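# Place the red bottle in the gift bag

## Task

Get the red bottle inside the gift bag with the bag still upright, and finish with neither gripper touching the bottle, the packet or the bag.

## Robot and tools

ROBOT. Two arms, left_arm and right_arm, each with a parallel two-finger gripper and a wrist camera. Base positions in the scene frame: left_arm (-0.036, +0.242, 0) m, right_arm (-0.041, -0.299, 0) m, both nearly unrotated about z. A camera stand sits behind the arms. The arm names do not match image sides. A wrist-camera cable touching something counts as that hand touching it.

FRAME. Scene frame: origin at table-top height, halfway between the nominal bases, +x out over the table, +y toward left_arm, +z up. Reported end_effector_position (m) and end_effector_quat_wxyz use this frame. The reported point lies between the finger pads, just behind the tips. Fingers point along the gripper's +z and open along its y. Readings can be off by a few cm, more at long reach.

ROW FORMAT (shared by execute_actions and move). One row is 14 numbers in [-1, 1]: left_arm dx, dy, dz, rx, ry, rz, opening, then right_arm in the same order. Both arms always appear. dx..rz are offsets, not poses: they are measured along scene axes from that arm's Hand target as it stood when the action or move began; rotation (rx, ry, rz as one rotation vector) turns about the Hand target's position. Scale: 1.0 equals 0.6 m or 180 degrees, so 0.05 is 3 cm. Sending the same offset again moves further. Six zeros re-request the current Hand target. Opening is absolute: +1 fully open (pads about 87 mm apart), +0.5 about 69 mm, 0 about 43 mm, -0.5 about 18 mm, -1 closed. A 0 is a real command, so to leave a gripper alone repeat its present command.

execute_actions: actions is a list of actions; each action is up to 15 rows, one per 1/30 s step, and a short action keeps its final row for the remaining steps. Every row counts from the action's start pose. cameras picks images (omitted: all when actions is empty, otherwise none). An empty actions list just reports state and images.

move: target is one 14-number row or a list of up to 15 rows; every row counts from the same starting Hand targets, not from the previous row. The grippers travel in straight lines, ending together, at least 0.5 s, capped at 10 s. speed is m/s (0.002 to 2.9, default 0.25; rotation up to twice that in rad/s), one value or one per target. blend (m) rounds intermediate corners; 0 stops at each. opening_speed (0.2 or more, per second on the -1..+1 scale) ramps openings gradually. A changed opening in a later row is applied on arrival there. blocking=false returns after about 0.5 s while the move continues. Moves do not avoid obstacles or the other arm; avoid passing near an arm's own base. The result adds a move: line such as done, off_target, moving, held or fault, plus limits (paced = clipped, held = steps withheld); done means within 10 mm and 2 degrees of the target.

wait: seconds from 0 to 10; the arms keep their last commands and a running move continues. stop: brakes a running move. zoom_image: camera is cam_low, cam_left_wrist or cam_right_wrist, region [x0, y0, x1, y1] in pixels of its newest full image (672x504), at most 504 by 504. finished_scene: scene = this scene's number; call nothing else in that reply.

RESULTS. Each call reports per-arm end_effector_position, quat, Hand target (your last commanded pose after clipping, the base for the next offsets), Joint positions, Joint velocities (may be omitted when all are noise), Joint torques (positive toward larger angle; entries 1-3 wrap at ±28 N m), grip_measured (on the opening scale, about 1 mm error) and Tool commands. Joint order and ranges (rad): waist -2.618..3.054, shoulder 0..3.142, elbow 0..3.142 (straight at 2.901), wrist pitch ±1.571, wrist yaw ±1.571, wrist roll ±2.094.

BEHAVIOUR. Friction and gravity leave the gripper short, low or tilted; small moves may not happen or may go sideways. Check position and tilt after each move and correct with an offset; waiting does not close the gap. Orientation is clipped to 40 degrees from the measured one each step. To grip, command roughly 0.04 below the grip_measured reading at first contact; about 20 N per pad. An arm blocked by something keeps pushing until commanded back past its gripper.

AVOID. Dropping items or releasing them while they move, fast impacts, hard pushes, anything leaving the table, tipping the bag, contact or squeezing between the two arms (the clearance check does not protect grippers or wrist cameras), strain on camera cables, and long stretched or loaded holds, which heat motors: MOTOR HOT appears at 75 °C and at 90 °C the arm folds and stops working. Loose objects may occasionally get nudged by an outside push.

Each tool is called after "Request:" as a command line: name --argument value for each argument, lists and objects as JSON in quotes; but a table of rows of numbers goes row by row, as --pt "numbers of a row", without its own name.

## Session

Request:
execute_actions --actions '[]'

Scene clock: 0.00 s.
left_arm: end_effector_position=(+0.3510, +0.2512, +0.0501) grip_measured=+0.971 end_effector_quat_wxyz=(+0.592, -0.021, +0.805, +0.041) | right_arm: end_effector_position=(+0.3525, -0.2914, +0.0668) grip_measured=+1.000 end_effector_quat_wxyz=(+0.609, +0.051, +0.791, -0.018)
Joint positions: left_arm=[-0.012 1.6 0.352 0.945 -0.12 0.005 0.985] | right_arm=[0.058 1.567 0.371 0.932 0.175 0.082 1]
Joint velocities: within noise
Joint torques (N m): no reading
Heat: left arm: 30 °C; right arm: 31 °C.
Hand target: left_arm +0.3589, +0.2520, +0.0651; +0.610, -0.024, +0.791, +0.038 | right_arm +0.3587, -0.2872, +0.0801; +0.625, +0.049, +0.779, -0.010
Tool commands: left_gripper/opening=+1.0 right_gripper/opening=+1.0

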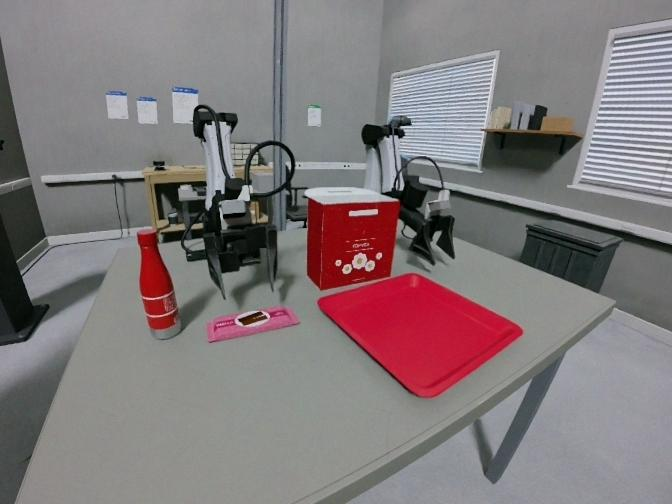

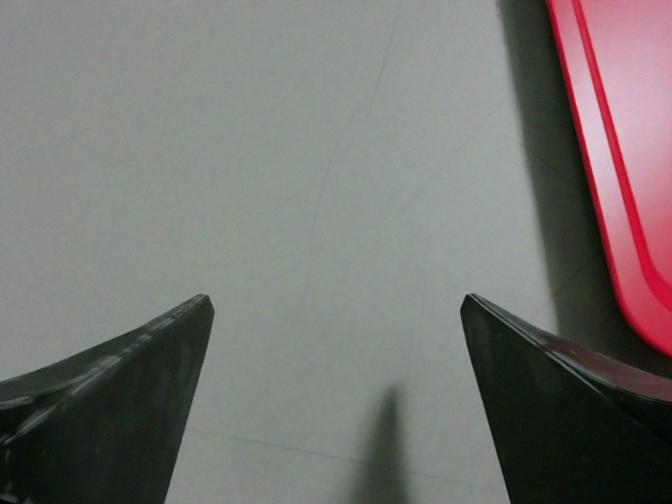

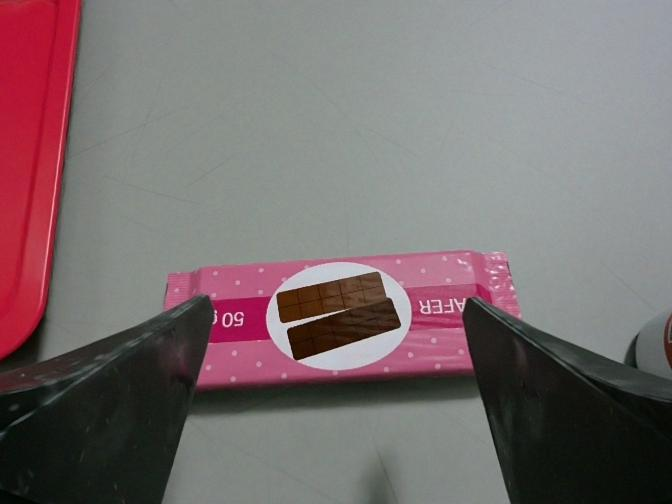

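Request:
zoom_image --camera "cam_low" --region '[120, 170, 420, 395]'

Request:
move --target '[0,0,0.42,0,0,0,1,-0.2,0,0.33,0,-0.25,0,1]' --cameras '["all"]' --speed 0.4

Scaled by 1.680.

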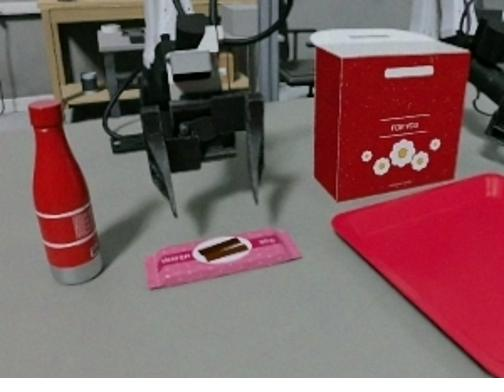

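Scene clock: 16.97 s.
left_arm: end_effector_position=(+0.3598, +0.2488, +0.3026) grip_measured=+0.971 end_effector_quat_wxyz=(+0.603, -0.018, +0.796, +0.035) | right_arm: end_effector_position=(+0.2428, -0.2842, +0.2720) grip_measured=+1.000 end_effector_quat_wxyz=(+0.867, +0.043, +0.496, +0.014)
Joint positions: left_arm=[-0.012 1.186 1.153 -0.241 -0.108 0.005 0.985] | right_arm=[0.17 0.722 0.044 1.222 0.233 -0.036 1]
Joint torques (N m): left_arm=[-0.08 -3.6 11.28 1.66 -0.02 -0.12] | right_arm=[0.61 0.64 5.07 1.67 0.08 -0.15]
Heat: left arm: 31 °C; right arm: 33 °C.
Hand target: left_arm +0.3589, +0.2520, +0.3171; +0.610, -0.024, +0.791, +0.038 | right_arm +0.2387, -0.2872, +0.2781; +0.875, +0.049, +0.481, +0.010
Off the commanded pose: left_arm 0.015 m, 1 deg | right_arm 0.008 m, 2 deg.
move: off_target (left_arm)

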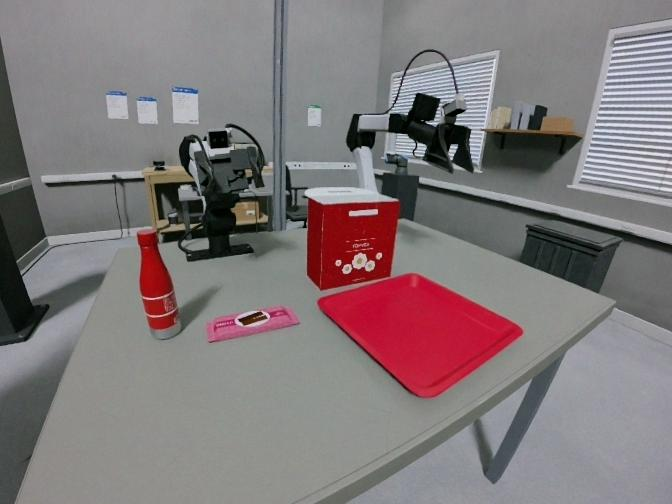

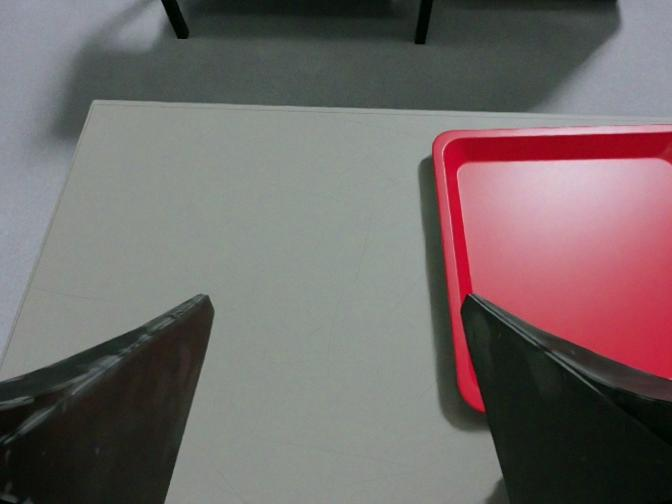

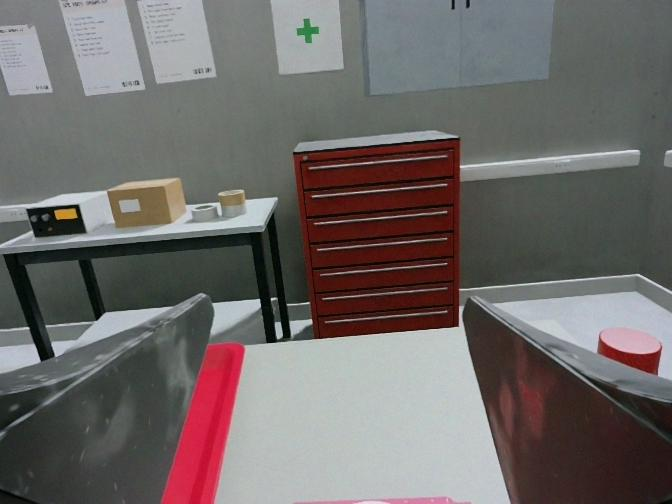

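Request:
move --target '[-0.18,-0.17,0.17,0,0.12,0,1,0.05,-0.2,0.12,0,0.36,0,1]' --cameras '["all"]' --speed 0.5

Scene clock: 37.80 s.
left_arm: end_effector_position=(+0.2555, +0.1399, +0.4123) grip_measured=+0.971 end_effector_quat_wxyz=(+0.457, +0.005, +0.889, +0.026) | right_arm: end_effector_position=(+0.2695, -0.4152, +0.3405) grip_measured=+1.000 end_effector_quat_wxyz=(+0.475, +0.068, +0.877, -0.026)
Joint positions: left_arm=[-0.549 1.594 2.411 -1.537 -0.491 -0.331 0.985] | right_arm=[-0.525 1.289 1.669 -0.989 -0.302 -0.182 1]
Joint torques (N m): left_arm=[-0.32 -4.22 6.5 1.28 -0.53 -0.31] | right_arm=[0.2 -2.33 8.58 1.36 -0.44 -0.21]
Heat: left arm: 37 °C; right arm: 33 °C.
Hand target: left_arm +0.2509, +0.1500, +0.4191; +0.452, -0.017, +0.891, +0.042 | right_arm +0.2687, -0.4072, +0.3501; +0.482, +0.047, +0.875, -0.018
Off the commanded pose: left_arm 0.013 m, 3 deg | right_arm 0.013 m, 3 deg.
joint sent to its limit (left arm) — joint 4 (wrist pitch), lower limit. The joint targets are off in position, not in orientation.
move: off_target (left_arm, right_arm)

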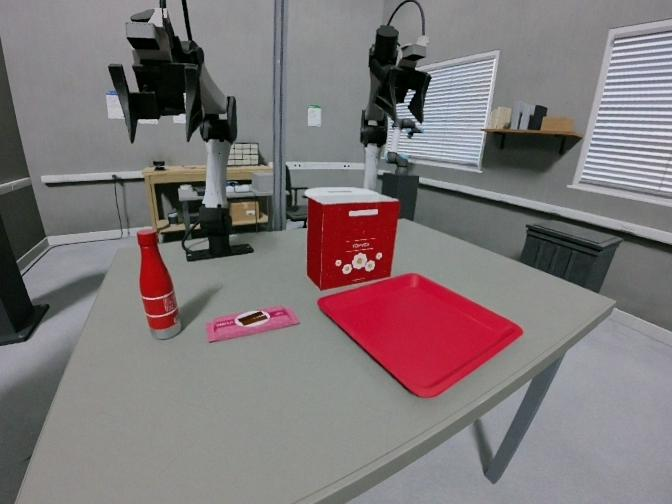

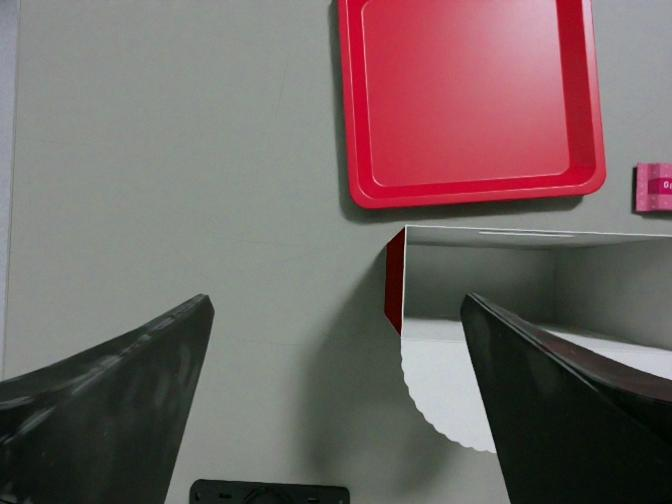

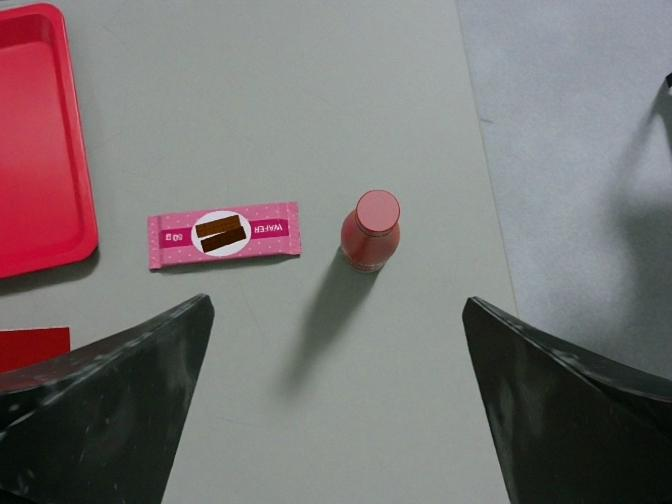

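Request:
move --target '[0,0.17,-0.12,0,-0.15,0,1,0.05,-0.078,-0.15,0.003,0.154,0.032,1]' --cameras '["all"]' --speed 0.4

Request:
zoom_image --camera "cam_low" --region '[80, 130, 410, 370]'

Scene clock: 129.33 s.
left_arm: end_effector_position=(+0.2413, +0.2530, +0.3350) grip_measured=+0.971 end_effector_quat_wxyz=(+0.625, -0.031, +0.779, +0.040) | right_arm: end_effector_position=(+0.3008, -0.4537, +0.2488) grip_measured=+1.000 end_effector_quat_wxyz=(+0.253, +0.013, +0.967, +0.013)
Joint positions: left_arm=[-0.04 0.766 1.081 -0.534 -0.159 -0.012 0.985] | right_arm=[-0.53 1.789 2.034 -1.365 -0.253 -0.414 1]
Joint torques (N m): left_arm=[0.43 0.7 6.38 2.67 0.21 0.04] | right_arm=[0.09 -7.23 8.49 0.84 0.04 -0.22]
Heat: left arm: 34 °C; right arm: 38 °C.
Hand target: left_arm +0.2509, +0.2520, +0.3471; +0.647, -0.026, +0.761, +0.037 | right_arm +0.2987, -0.4540, +0.2601; +0.258, +0.000, +0.966, -0.001
Off the commanded pose: left_arm 0.015 m, 3 deg | right_arm 0.012 m, 2 deg.
move: off_target (left_arm, right_arm)

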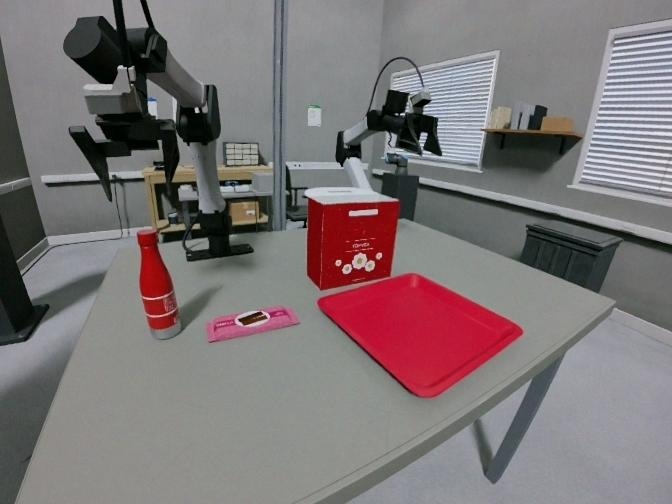

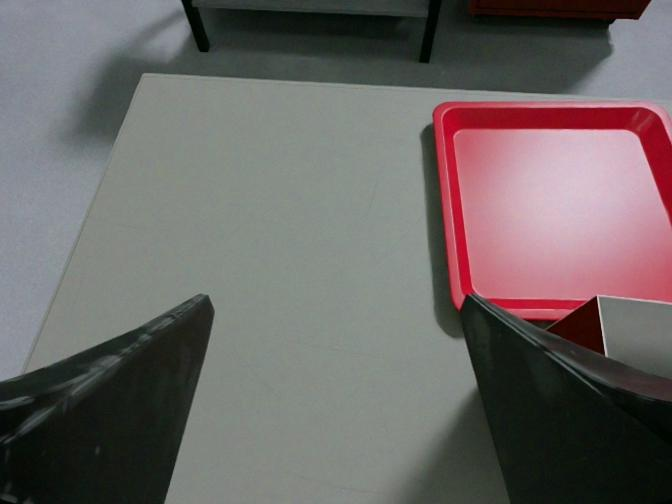

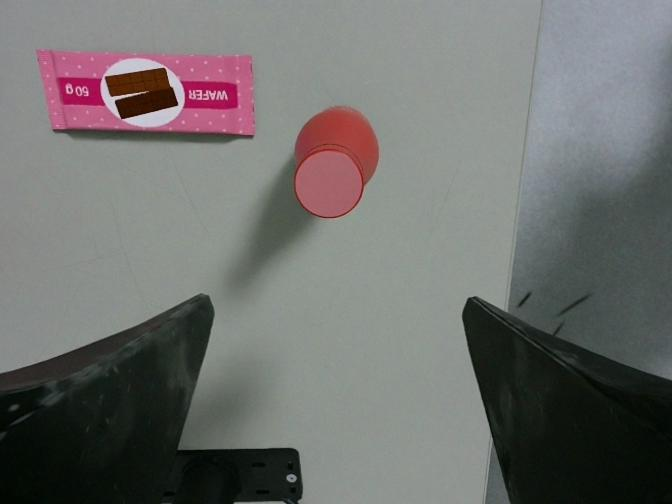

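Scaled by 1.527.

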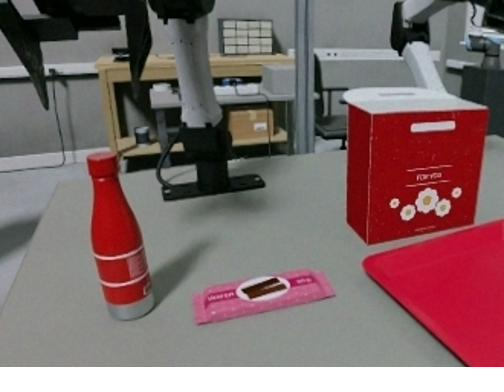

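Request:
move --pt "0 0 0 0 0 0 1 0.059 0.012 -0.162 0 0 0 1" --pt "0 0 0 0 0 0 1 0.059 0.012 -0.162 0 0 0 -0.65" --cameras '["all"]' --speed 0.2 --opening_speed 1.2

Request:
zoom_image --camera "cam_low" --region '[80, 130, 410, 370]'

Scene clock: 150.53 s.
left_arm: end_effector_position=(+0.2414, +0.2530, +0.3354) grip_measured=+0.971 end_effector_quat_wxyz=(+0.626, -0.031, +0.778, +0.040) | right_arm: end_effector_position=(+0.3252, -0.4469, +0.1559) grip_measured=-0.270 end_effector_quat_wxyz=(+0.236, -0.003, +0.972, +0.010)
Joint positions: left_arm=[-0.04 0.766 1.081 -0.532 -0.159 -0.012 0.985] | right_arm=[-0.47 1.782 1.647 -1.009 -0.216 -0.399 0.365]
Joint torques (N m): left_arm=[0.43 0.7 6.37 2.67 0.21 0.05] | right_arm=[0.46 -8.79 5.22 1.43 -0.03 0.18]
Heat: left arm: 37 °C; right arm: 37 °C.
Hand target: left_arm +0.2509, +0.2520, +0.3471; +0.647, -0.026, +0.761, +0.037 | right_arm +0.3341, -0.4468, +0.1629; +0.258, +0.000, +0.966, -0.001
Off the commanded pose: left_arm 0.015 m, 3 deg | right_arm 0.011 m, 3 deg.
move: off_target (left_arm, right_arm); target 2's new opening was sent with right_arm's hand 0.012 m and 3 deg from that target

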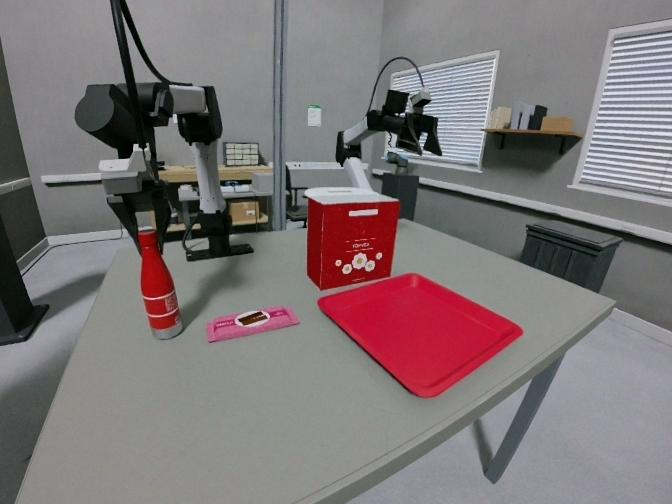

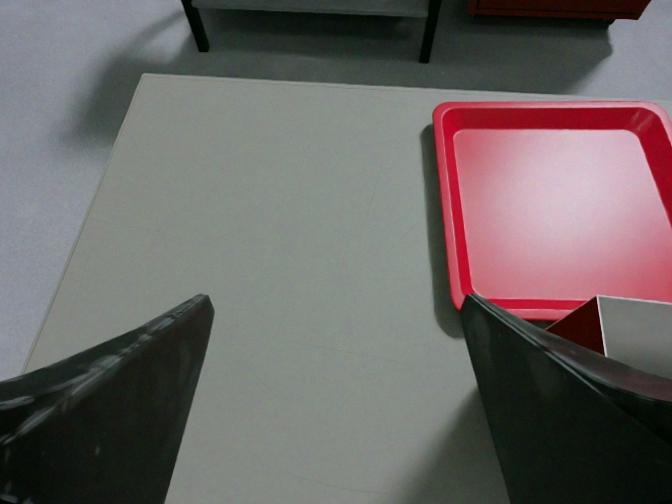

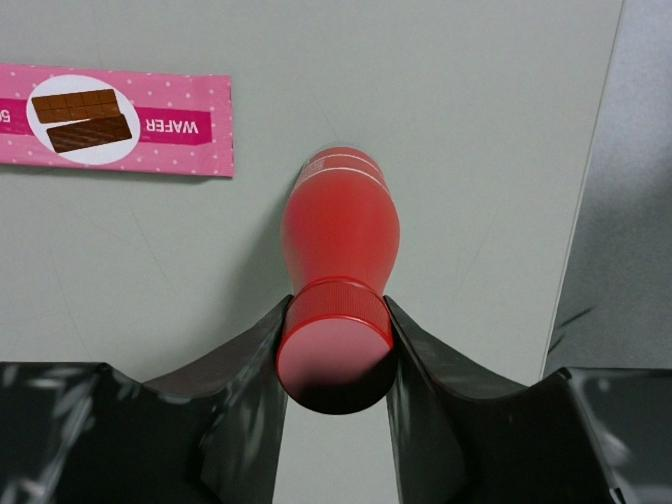

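Scaled by 1.527.

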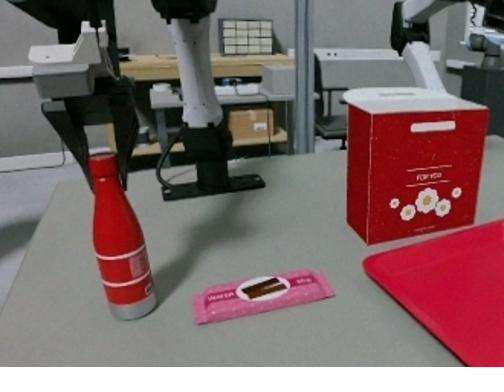

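Request:
move --pt "0 0.05 0 0 0 0 1 -0.007 0.012 0.33 0 0 0 -0.65" --pt "0 0.05 0 0 0 0 1 -0.09 0.686 0.412 0.051 -0.073 0.387 -0.65" --cameras '["all"]' --speed 0.25 --blend '[0.05, 0]'

Request:
zoom_image --camera "cam_low" --region '[200, 30, 500, 310]'

Scene clock: 214.03 s.
left_arm: end_effector_position=(+0.2420, +0.2833, +0.3344) grip_measured=+0.971 end_effector_quat_wxyz=(+0.625, -0.044, +0.779, +0.038) | right_arm: end_effector_position=(+0.2754, -0.0489, +0.3768) grip_measured=-0.270 end_effector_quat_wxyz=(+0.365, -0.477, +0.769, +0.218)
Joint positions: left_arm=[0.207 0.775 1.081 -0.525 0.07 0.019 0.985] | right_arm=[0.495 2.006 2.825 -1.598 -0.426 -0.405 0.365]
Joint torques (N m): left_arm=[0.4 0.49 6.48 2.66 0.24 0.07] | right_arm=[-0.02 -7.9 6.94 2.22 -0.75 -0.19]
Heat: left arm: 43 °C; right arm: 42 °C.
Hand target: left_arm +0.2509, +0.2820, +0.3471; +0.647, -0.026, +0.761, +0.037 | right_arm +0.2801, -0.0352, +0.4101; +0.314, -0.531, +0.756, +0.219
Off the commanded pose: left_arm 0.016 m, 4 deg | right_arm 0.036 m, 9 deg.
elbow stopped short (right arm): the move would have taken joint 3 (elbow) straighter than the controller allows.
joint read past its limit (right arm) — joint 4 (wrist pitch), lower limit.
move: off_target (left_arm, right_arm)

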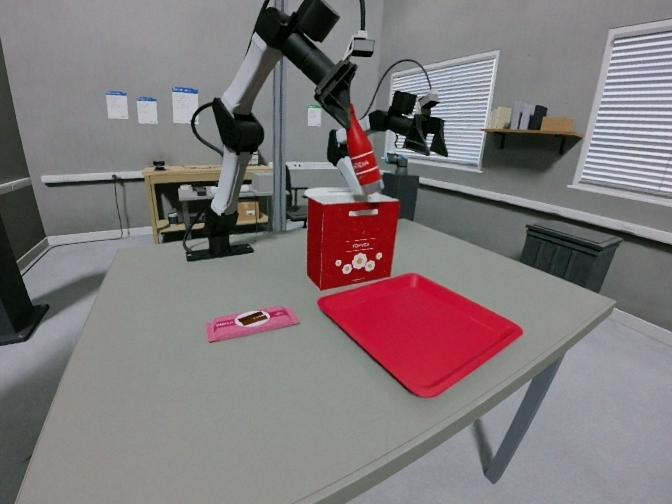

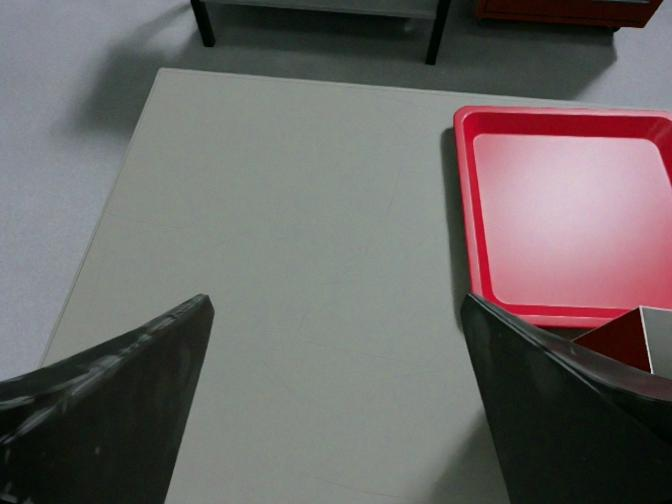

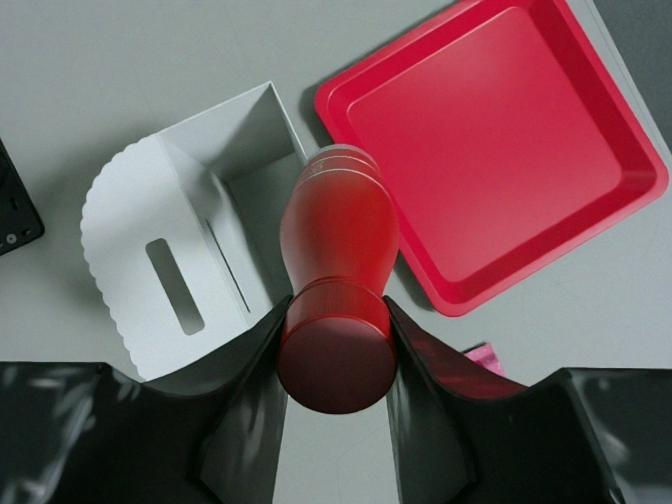

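Scaled by 1.680.

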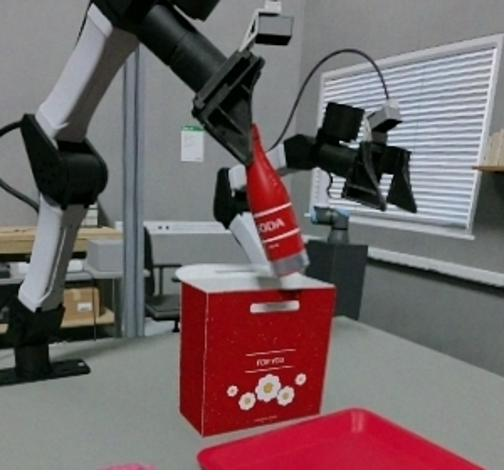

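Request:
move --target '[0,0,0,0,0,0,1,-0.1,-0.01,0,0,0,0.05,-0.65]' --cameras '["cam_low","cam_right_wrist"]'

Request:
zoom_image --camera "cam_low" --region '[200, 30, 500, 310]'

Scene clock: 238.33 s.
left_arm: end_effector_position=(+0.2420, +0.2833, +0.3344) grip_measured=+0.971 end_effector_quat_wxyz=(+0.625, -0.044, +0.779, +0.038) | right_arm: end_effector_position=(+0.2355, -0.0453, +0.3862) grip_measured=-0.270 end_effector_quat_wxyz=(+0.358, -0.536, +0.727, +0.234)
Joint positions: left_arm=[0.207 0.775 1.081 -0.525 0.07 0.019 0.985] | right_arm=[0.541 1.886 2.689 -1.599 -0.483 -0.5 0.365]
Joint torques (N m): left_arm=[0.43 0.5 6.49 2.66 0.25 0.07] | right_arm=[0.38 -9.4 3.78 1.63 -0.84 -0.21]
Heat: left arm: 48 °C; right arm: 42 °C.
Hand target: left_arm +0.2509, +0.2820, +0.3471; +0.647, -0.026, +0.761, +0.037 | right_arm +0.2201, -0.0412, +0.4101; +0.295, -0.588, +0.712, +0.243
Off the commanded pose: left_arm 0.016 m, 4 deg | right_arm 0.029 m, 10 deg.
elbow stopped short (right arm): the move would have taken joint 3 (elbow) straighter than the controller allows.
joint read past its limit (right arm) — joint 4 (wrist pitch), lower limit.
joint sent to its limit (right arm) — joint 4 (wrist pitch), lower limit. The joint targets are off in position and orientation.
move: off_target (left_arm, right_arm)
Images, in order (width x height): cam_low 672x504, cam_right_wrist 672x504.

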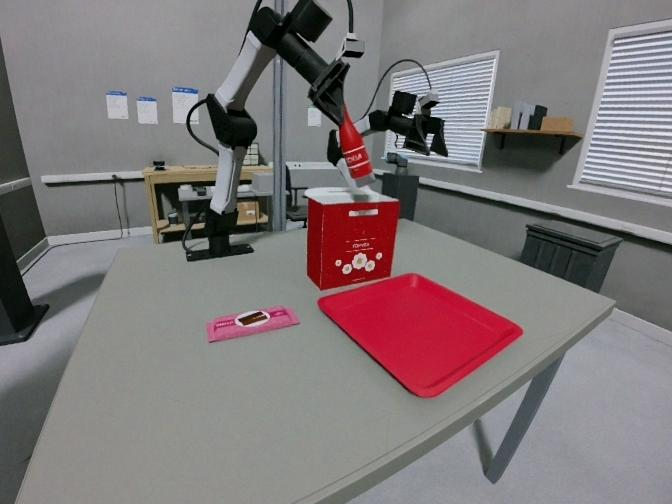

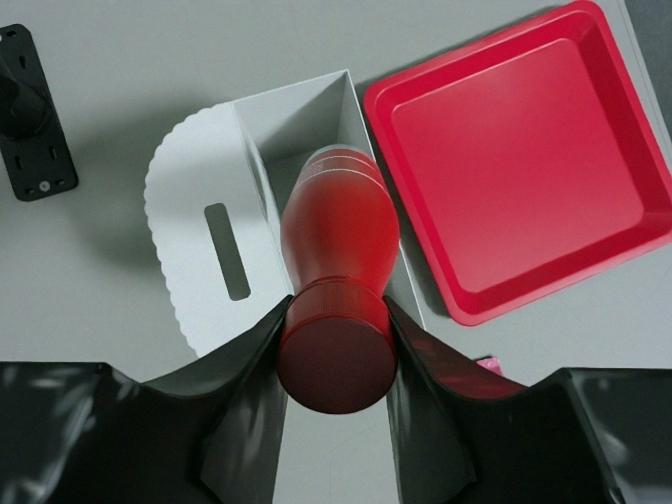

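Scaled by 1.680.

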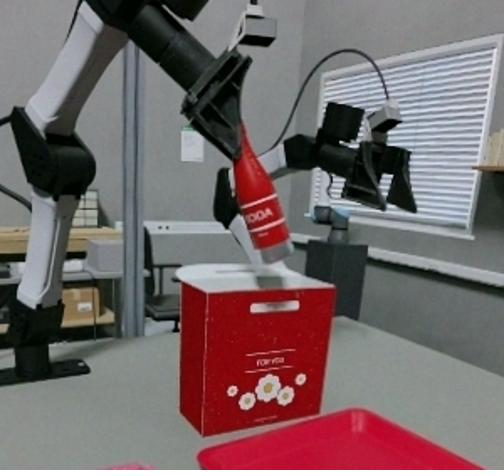

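Request:
move --pt "0 0 0 0 0 0 1 -0.015 0 -0.04 0 0 0 -0.65" --pt "0 0 0 0 0 0 1 0 0.0 -0.1 0 0 0.02 -0.65" --cameras '["cam_low","cam_right_wrist"]' --speed 0.12

Request:
zoom_image --camera "cam_low" --region '[200, 30, 500, 310]'

Scene clock: 271.10 s.
left_arm: end_effector_position=(+0.2420, +0.2833, +0.3344) grip_measured=+0.971 end_effector_quat_wxyz=(+0.625, -0.044, +0.779, +0.038) | right_arm: end_effector_position=(+0.2285, -0.0472, +0.3305) grip_measured=-0.270 end_effector_quat_wxyz=(+0.273, -0.593, +0.722, +0.229)
Joint positions: left_arm=[0.207 0.775 1.081 -0.525 0.07 0.019 0.985] | right_arm=[0.552 1.854 2.437 -1.599 -0.5 -0.647 0.365]
Joint torques (N m): left_arm=[0.42 0.5 6.49 2.65 0.25 0.07] | right_arm=[-0.51 -9.02 4.52 1.38 -1.01 -0.23]
Heat: left arm: 52 °C; right arm: 46 °C.
Hand target: left_arm +0.2509, +0.2820, +0.3471; +0.647, -0.026, +0.761, +0.037 | right_arm +0.2201, -0.0412, +0.3501; +0.288, -0.611, +0.694, +0.252
Off the commanded pose: left_arm 0.016 m, 4 deg | right_arm 0.022 m, 5 deg.
joint read past its limit (right arm) — joint 4 (wrist pitch), lower limit.
joint sent to its limit (right arm) — joint 4 (wrist pitch), lower limit. The joint targets are off in position, not in orientation.
move: off_target (left_arm, right_arm)
Images, in order (width x height): cam_low 672x504, cam_right_wrist 672x504.

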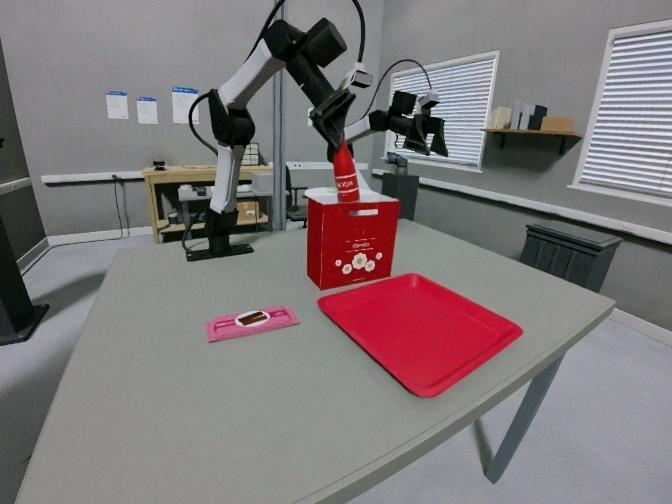

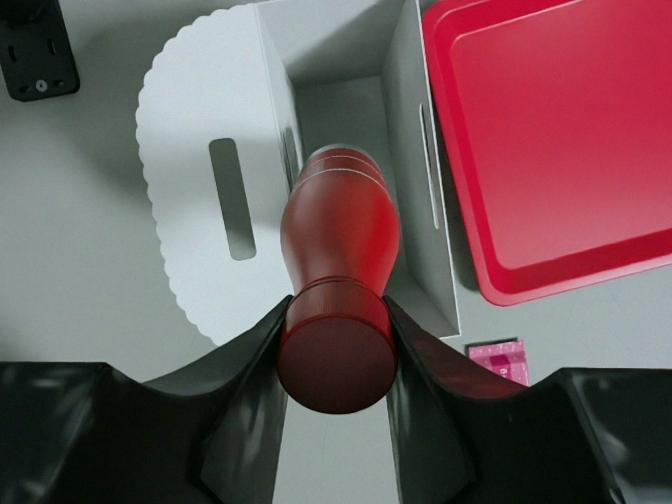

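Scaled by 1.680.

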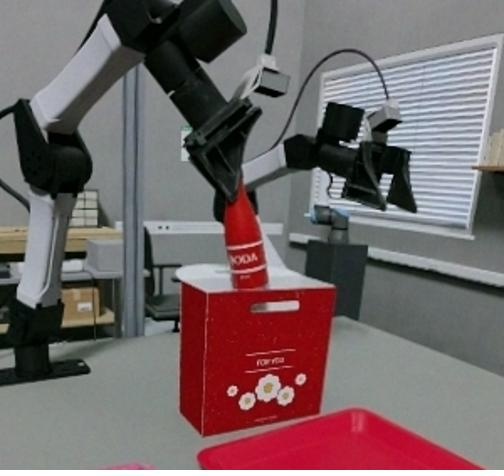

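Request:
move --pt "0 0 0 0 0 0 1 0.025 0.045 -0.03 0 0 0 -0.65" --pt "0 0 0 0 0 0 1 0.03 0.05 -0.133 -0.06 0.01 0 -0.65" --cameras '["cam_low","cam_right_wrist"]' --speed 0.12 --blend '[0.01, 0]'

Scene clock: 291.20 s.
left_arm: end_effector_position=(+0.2420, +0.2833, +0.3344) grip_measured=+0.971 end_effector_quat_wxyz=(+0.625, -0.044, +0.779, +0.038) | right_arm: end_effector_position=(+0.2318, -0.0218, +0.2599) grip_measured=-0.270 end_effector_quat_wxyz=(+0.181, -0.625, +0.733, +0.196)
Joint positions: left_arm=[0.207 0.775 1.081 -0.525 0.07 0.019 0.985] | right_arm=[0.649 1.95 2.307 -1.55 -0.397 -0.656 0.365]
Joint torques (N m): left_arm=[0.43 0.5 6.49 2.65 0.25 0.07] | right_arm=[0.62 -8.91 5.01 1.45 -0.23 -0.07]
Heat: left arm: 53 °C; right arm: 48 °C.
Hand target: left_arm +0.2509, +0.2820, +0.3471; +0.647, -0.026, +0.761, +0.037 | right_arm +0.2381, -0.0112, +0.2703; +0.218, -0.631, +0.719, +0.195
Off the commanded pose: left_arm 0.016 m, 4 deg | right_arm 0.016 m, 5 deg.
move: off_target (left_arm, right_arm)
Images, in order (width x height): cam_low 672x504, cam_right_wrist 672x504.

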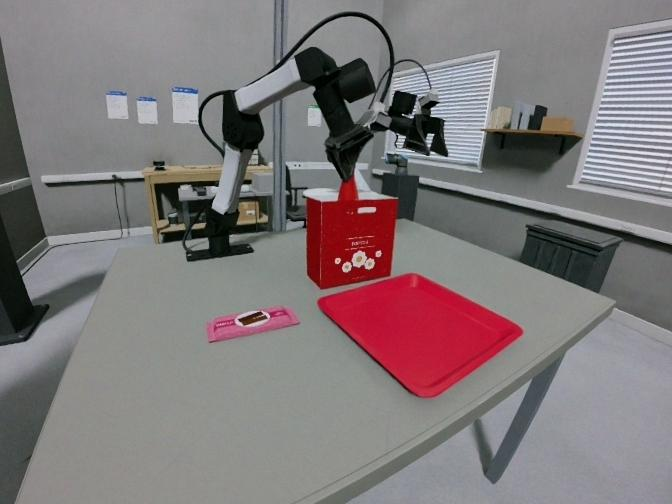

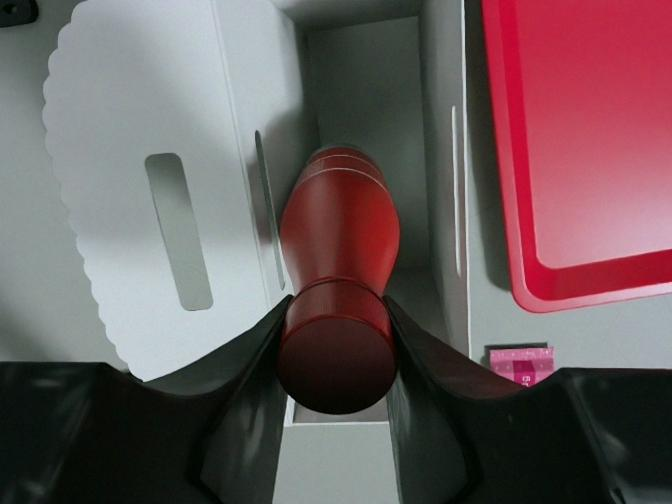

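Request:
move --pt "0 0 0 0 0 0 1 0.023 0.005 -0.03 -0.01 0 0 -0.65" --pt "0 0 0 0 0 0 1 0.023 0.015 -0.15 -0.03 0.005 0 -0.65" --cameras '["cam_low","cam_right_wrist"]' --speed 0.1 --blend '[0.01, 0]'

Request:
zoom_image --camera "cam_low" --region '[250, 80, 450, 310]'

Scene clock: 311.63 s.
left_arm: end_effector_position=(+0.2420, +0.2833, +0.3344) grip_measured=+0.971 end_effector_quat_wxyz=(+0.625, -0.044, +0.779, +0.038) | right_arm: end_effector_position=(+0.2445, -0.0133, +0.1589) grip_measured=-0.270 end_effector_quat_wxyz=(+0.127, -0.629, +0.748, +0.170)
Joint positions: left_arm=[0.207 0.775 1.081 -0.525 0.07 0.019 0.985] | right_arm=[0.67 1.966 1.923 -1.262 -0.339 -0.653 0.365]
Joint torques (N m): left_arm=[0.42 0.51 6.5 2.65 0.25 0.07] | right_arm=[0.76 -12.89 5.41 1.33 -0.11 -0.05]
Heat: left arm: 54 °C; right arm: 48 °C.
Hand target: left_arm +0.2509, +0.2820, +0.3471; +0.647, -0.026, +0.761, +0.037 | right_arm +0.2519, -0.0022, +0.1803; +0.182, -0.639, +0.729, +0.166
Off the commanded pose: left_arm 0.016 m, 4 deg | right_arm 0.025 m, 7 deg.
move: off_target (left_arm, right_arm)
Images, in order (width x height): cam_low 672x504, cam_right_wrist 672x504.

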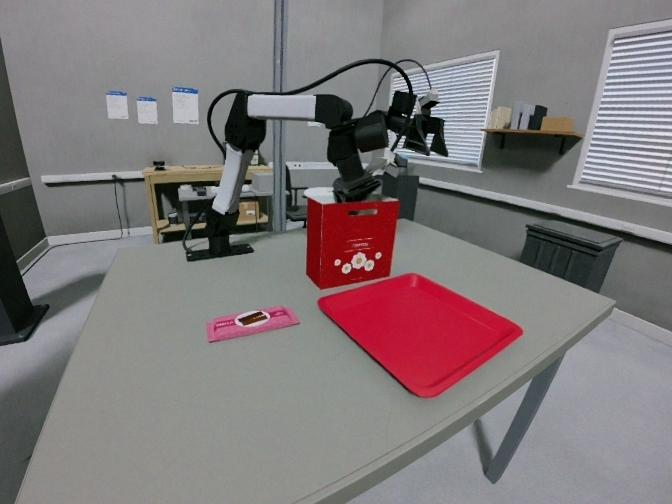

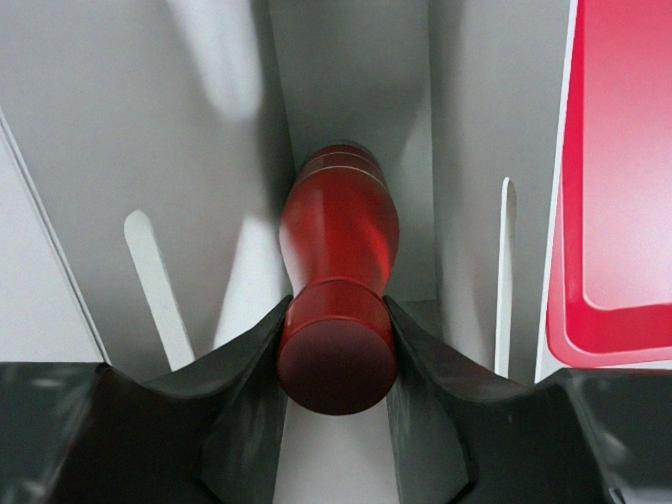

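Scaled by 2.191.

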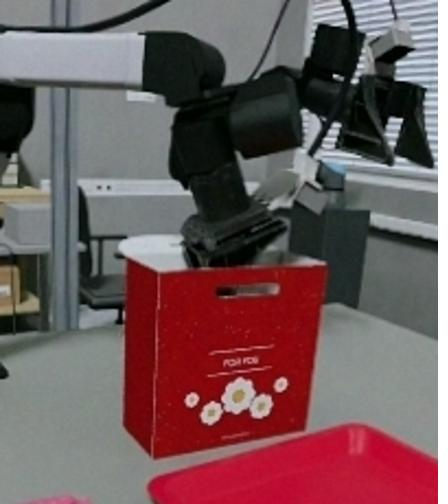

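Request:
move --pt "0 0 0 0 0 0 1 0 0 0 0 0 0 0.1" --pt "0 0 0 0 0 0 1 0 -0.06 0.13 0 0 0 0.1" --pt "0 0 0 0 0 0 1 0 -0.12 0.3 0 0 0 0.1" --cameras '["cam_low","cam_right_wrist"]' --speed 0.15 --opening_speed 0.7 --blend '[0, 0.02, 0]'

Scene clock: 328.07 s.
left_arm: end_effector_position=(+0.2421, +0.2834, +0.3348) grip_measured=+0.971 end_effector_quat_wxyz=(+0.625, -0.044, +0.778, +0.038) | right_arm: end_effector_position=(+0.2618, -0.0741, +0.3496) grip_measured=+0.100 end_effector_quat_wxyz=(+0.334, -0.590, +0.721, +0.143)
Joint positions: left_arm=[0.207 0.775 1.081 -0.523 0.07 0.019 0.985] | right_arm=[0.51 1.831 2.477 -1.552 -0.362 -0.705 0.55]
Joint torques (N m): left_arm=[0.43 0.49 6.46 2.64 0.25 0.07] | right_arm=[-0.61 -7.2 5.98 1.1 -0.6 -0.15]
Heat: left arm: 55 °C; right arm: 55 °C.
Hand target: left_arm +0.2509, +0.2820, +0.3471; +0.647, -0.026, +0.761, +0.037 | right_arm +0.2519, -0.0742, +0.3603; +0.182, -0.639, +0.729, +0.166
Off the commanded pose: left_arm 0.015 m, 4 deg | right_arm 0.015 m, 18 deg.
joint sent to its limit (right arm) — joint 4 (wrist pitch), lower limit. The joint targets are off in position and orientation.
move: off_target (left_arm, right_arm)
Images, in order (width x height): cam_low 672x504, cam_right_wrist 672x504.

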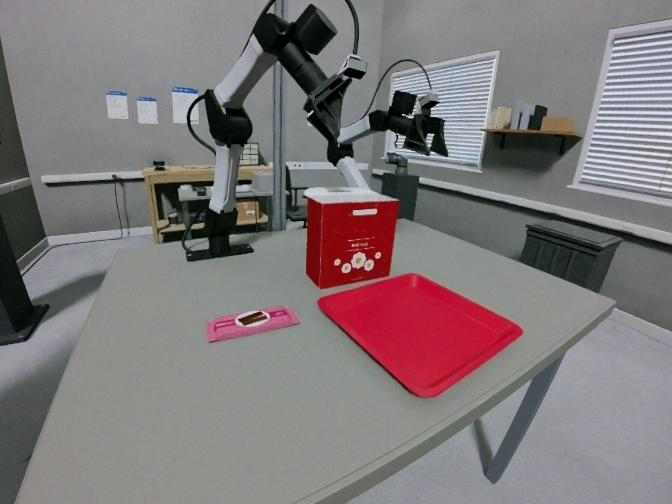

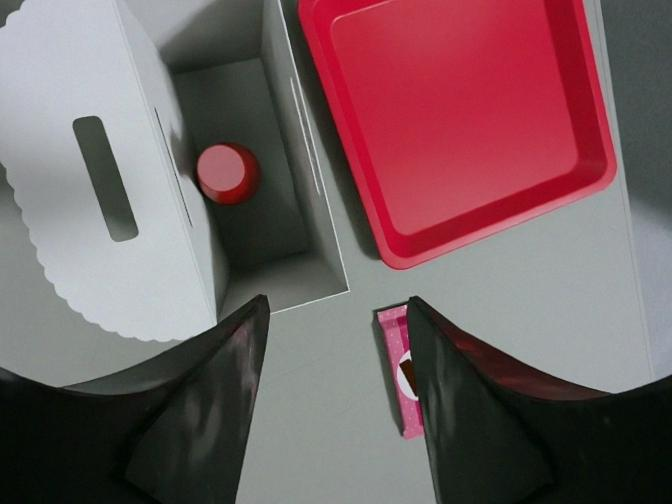

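Bottle stands in the bag.

Request:
finished_scene --scene 2

The scene is finished: the task was done.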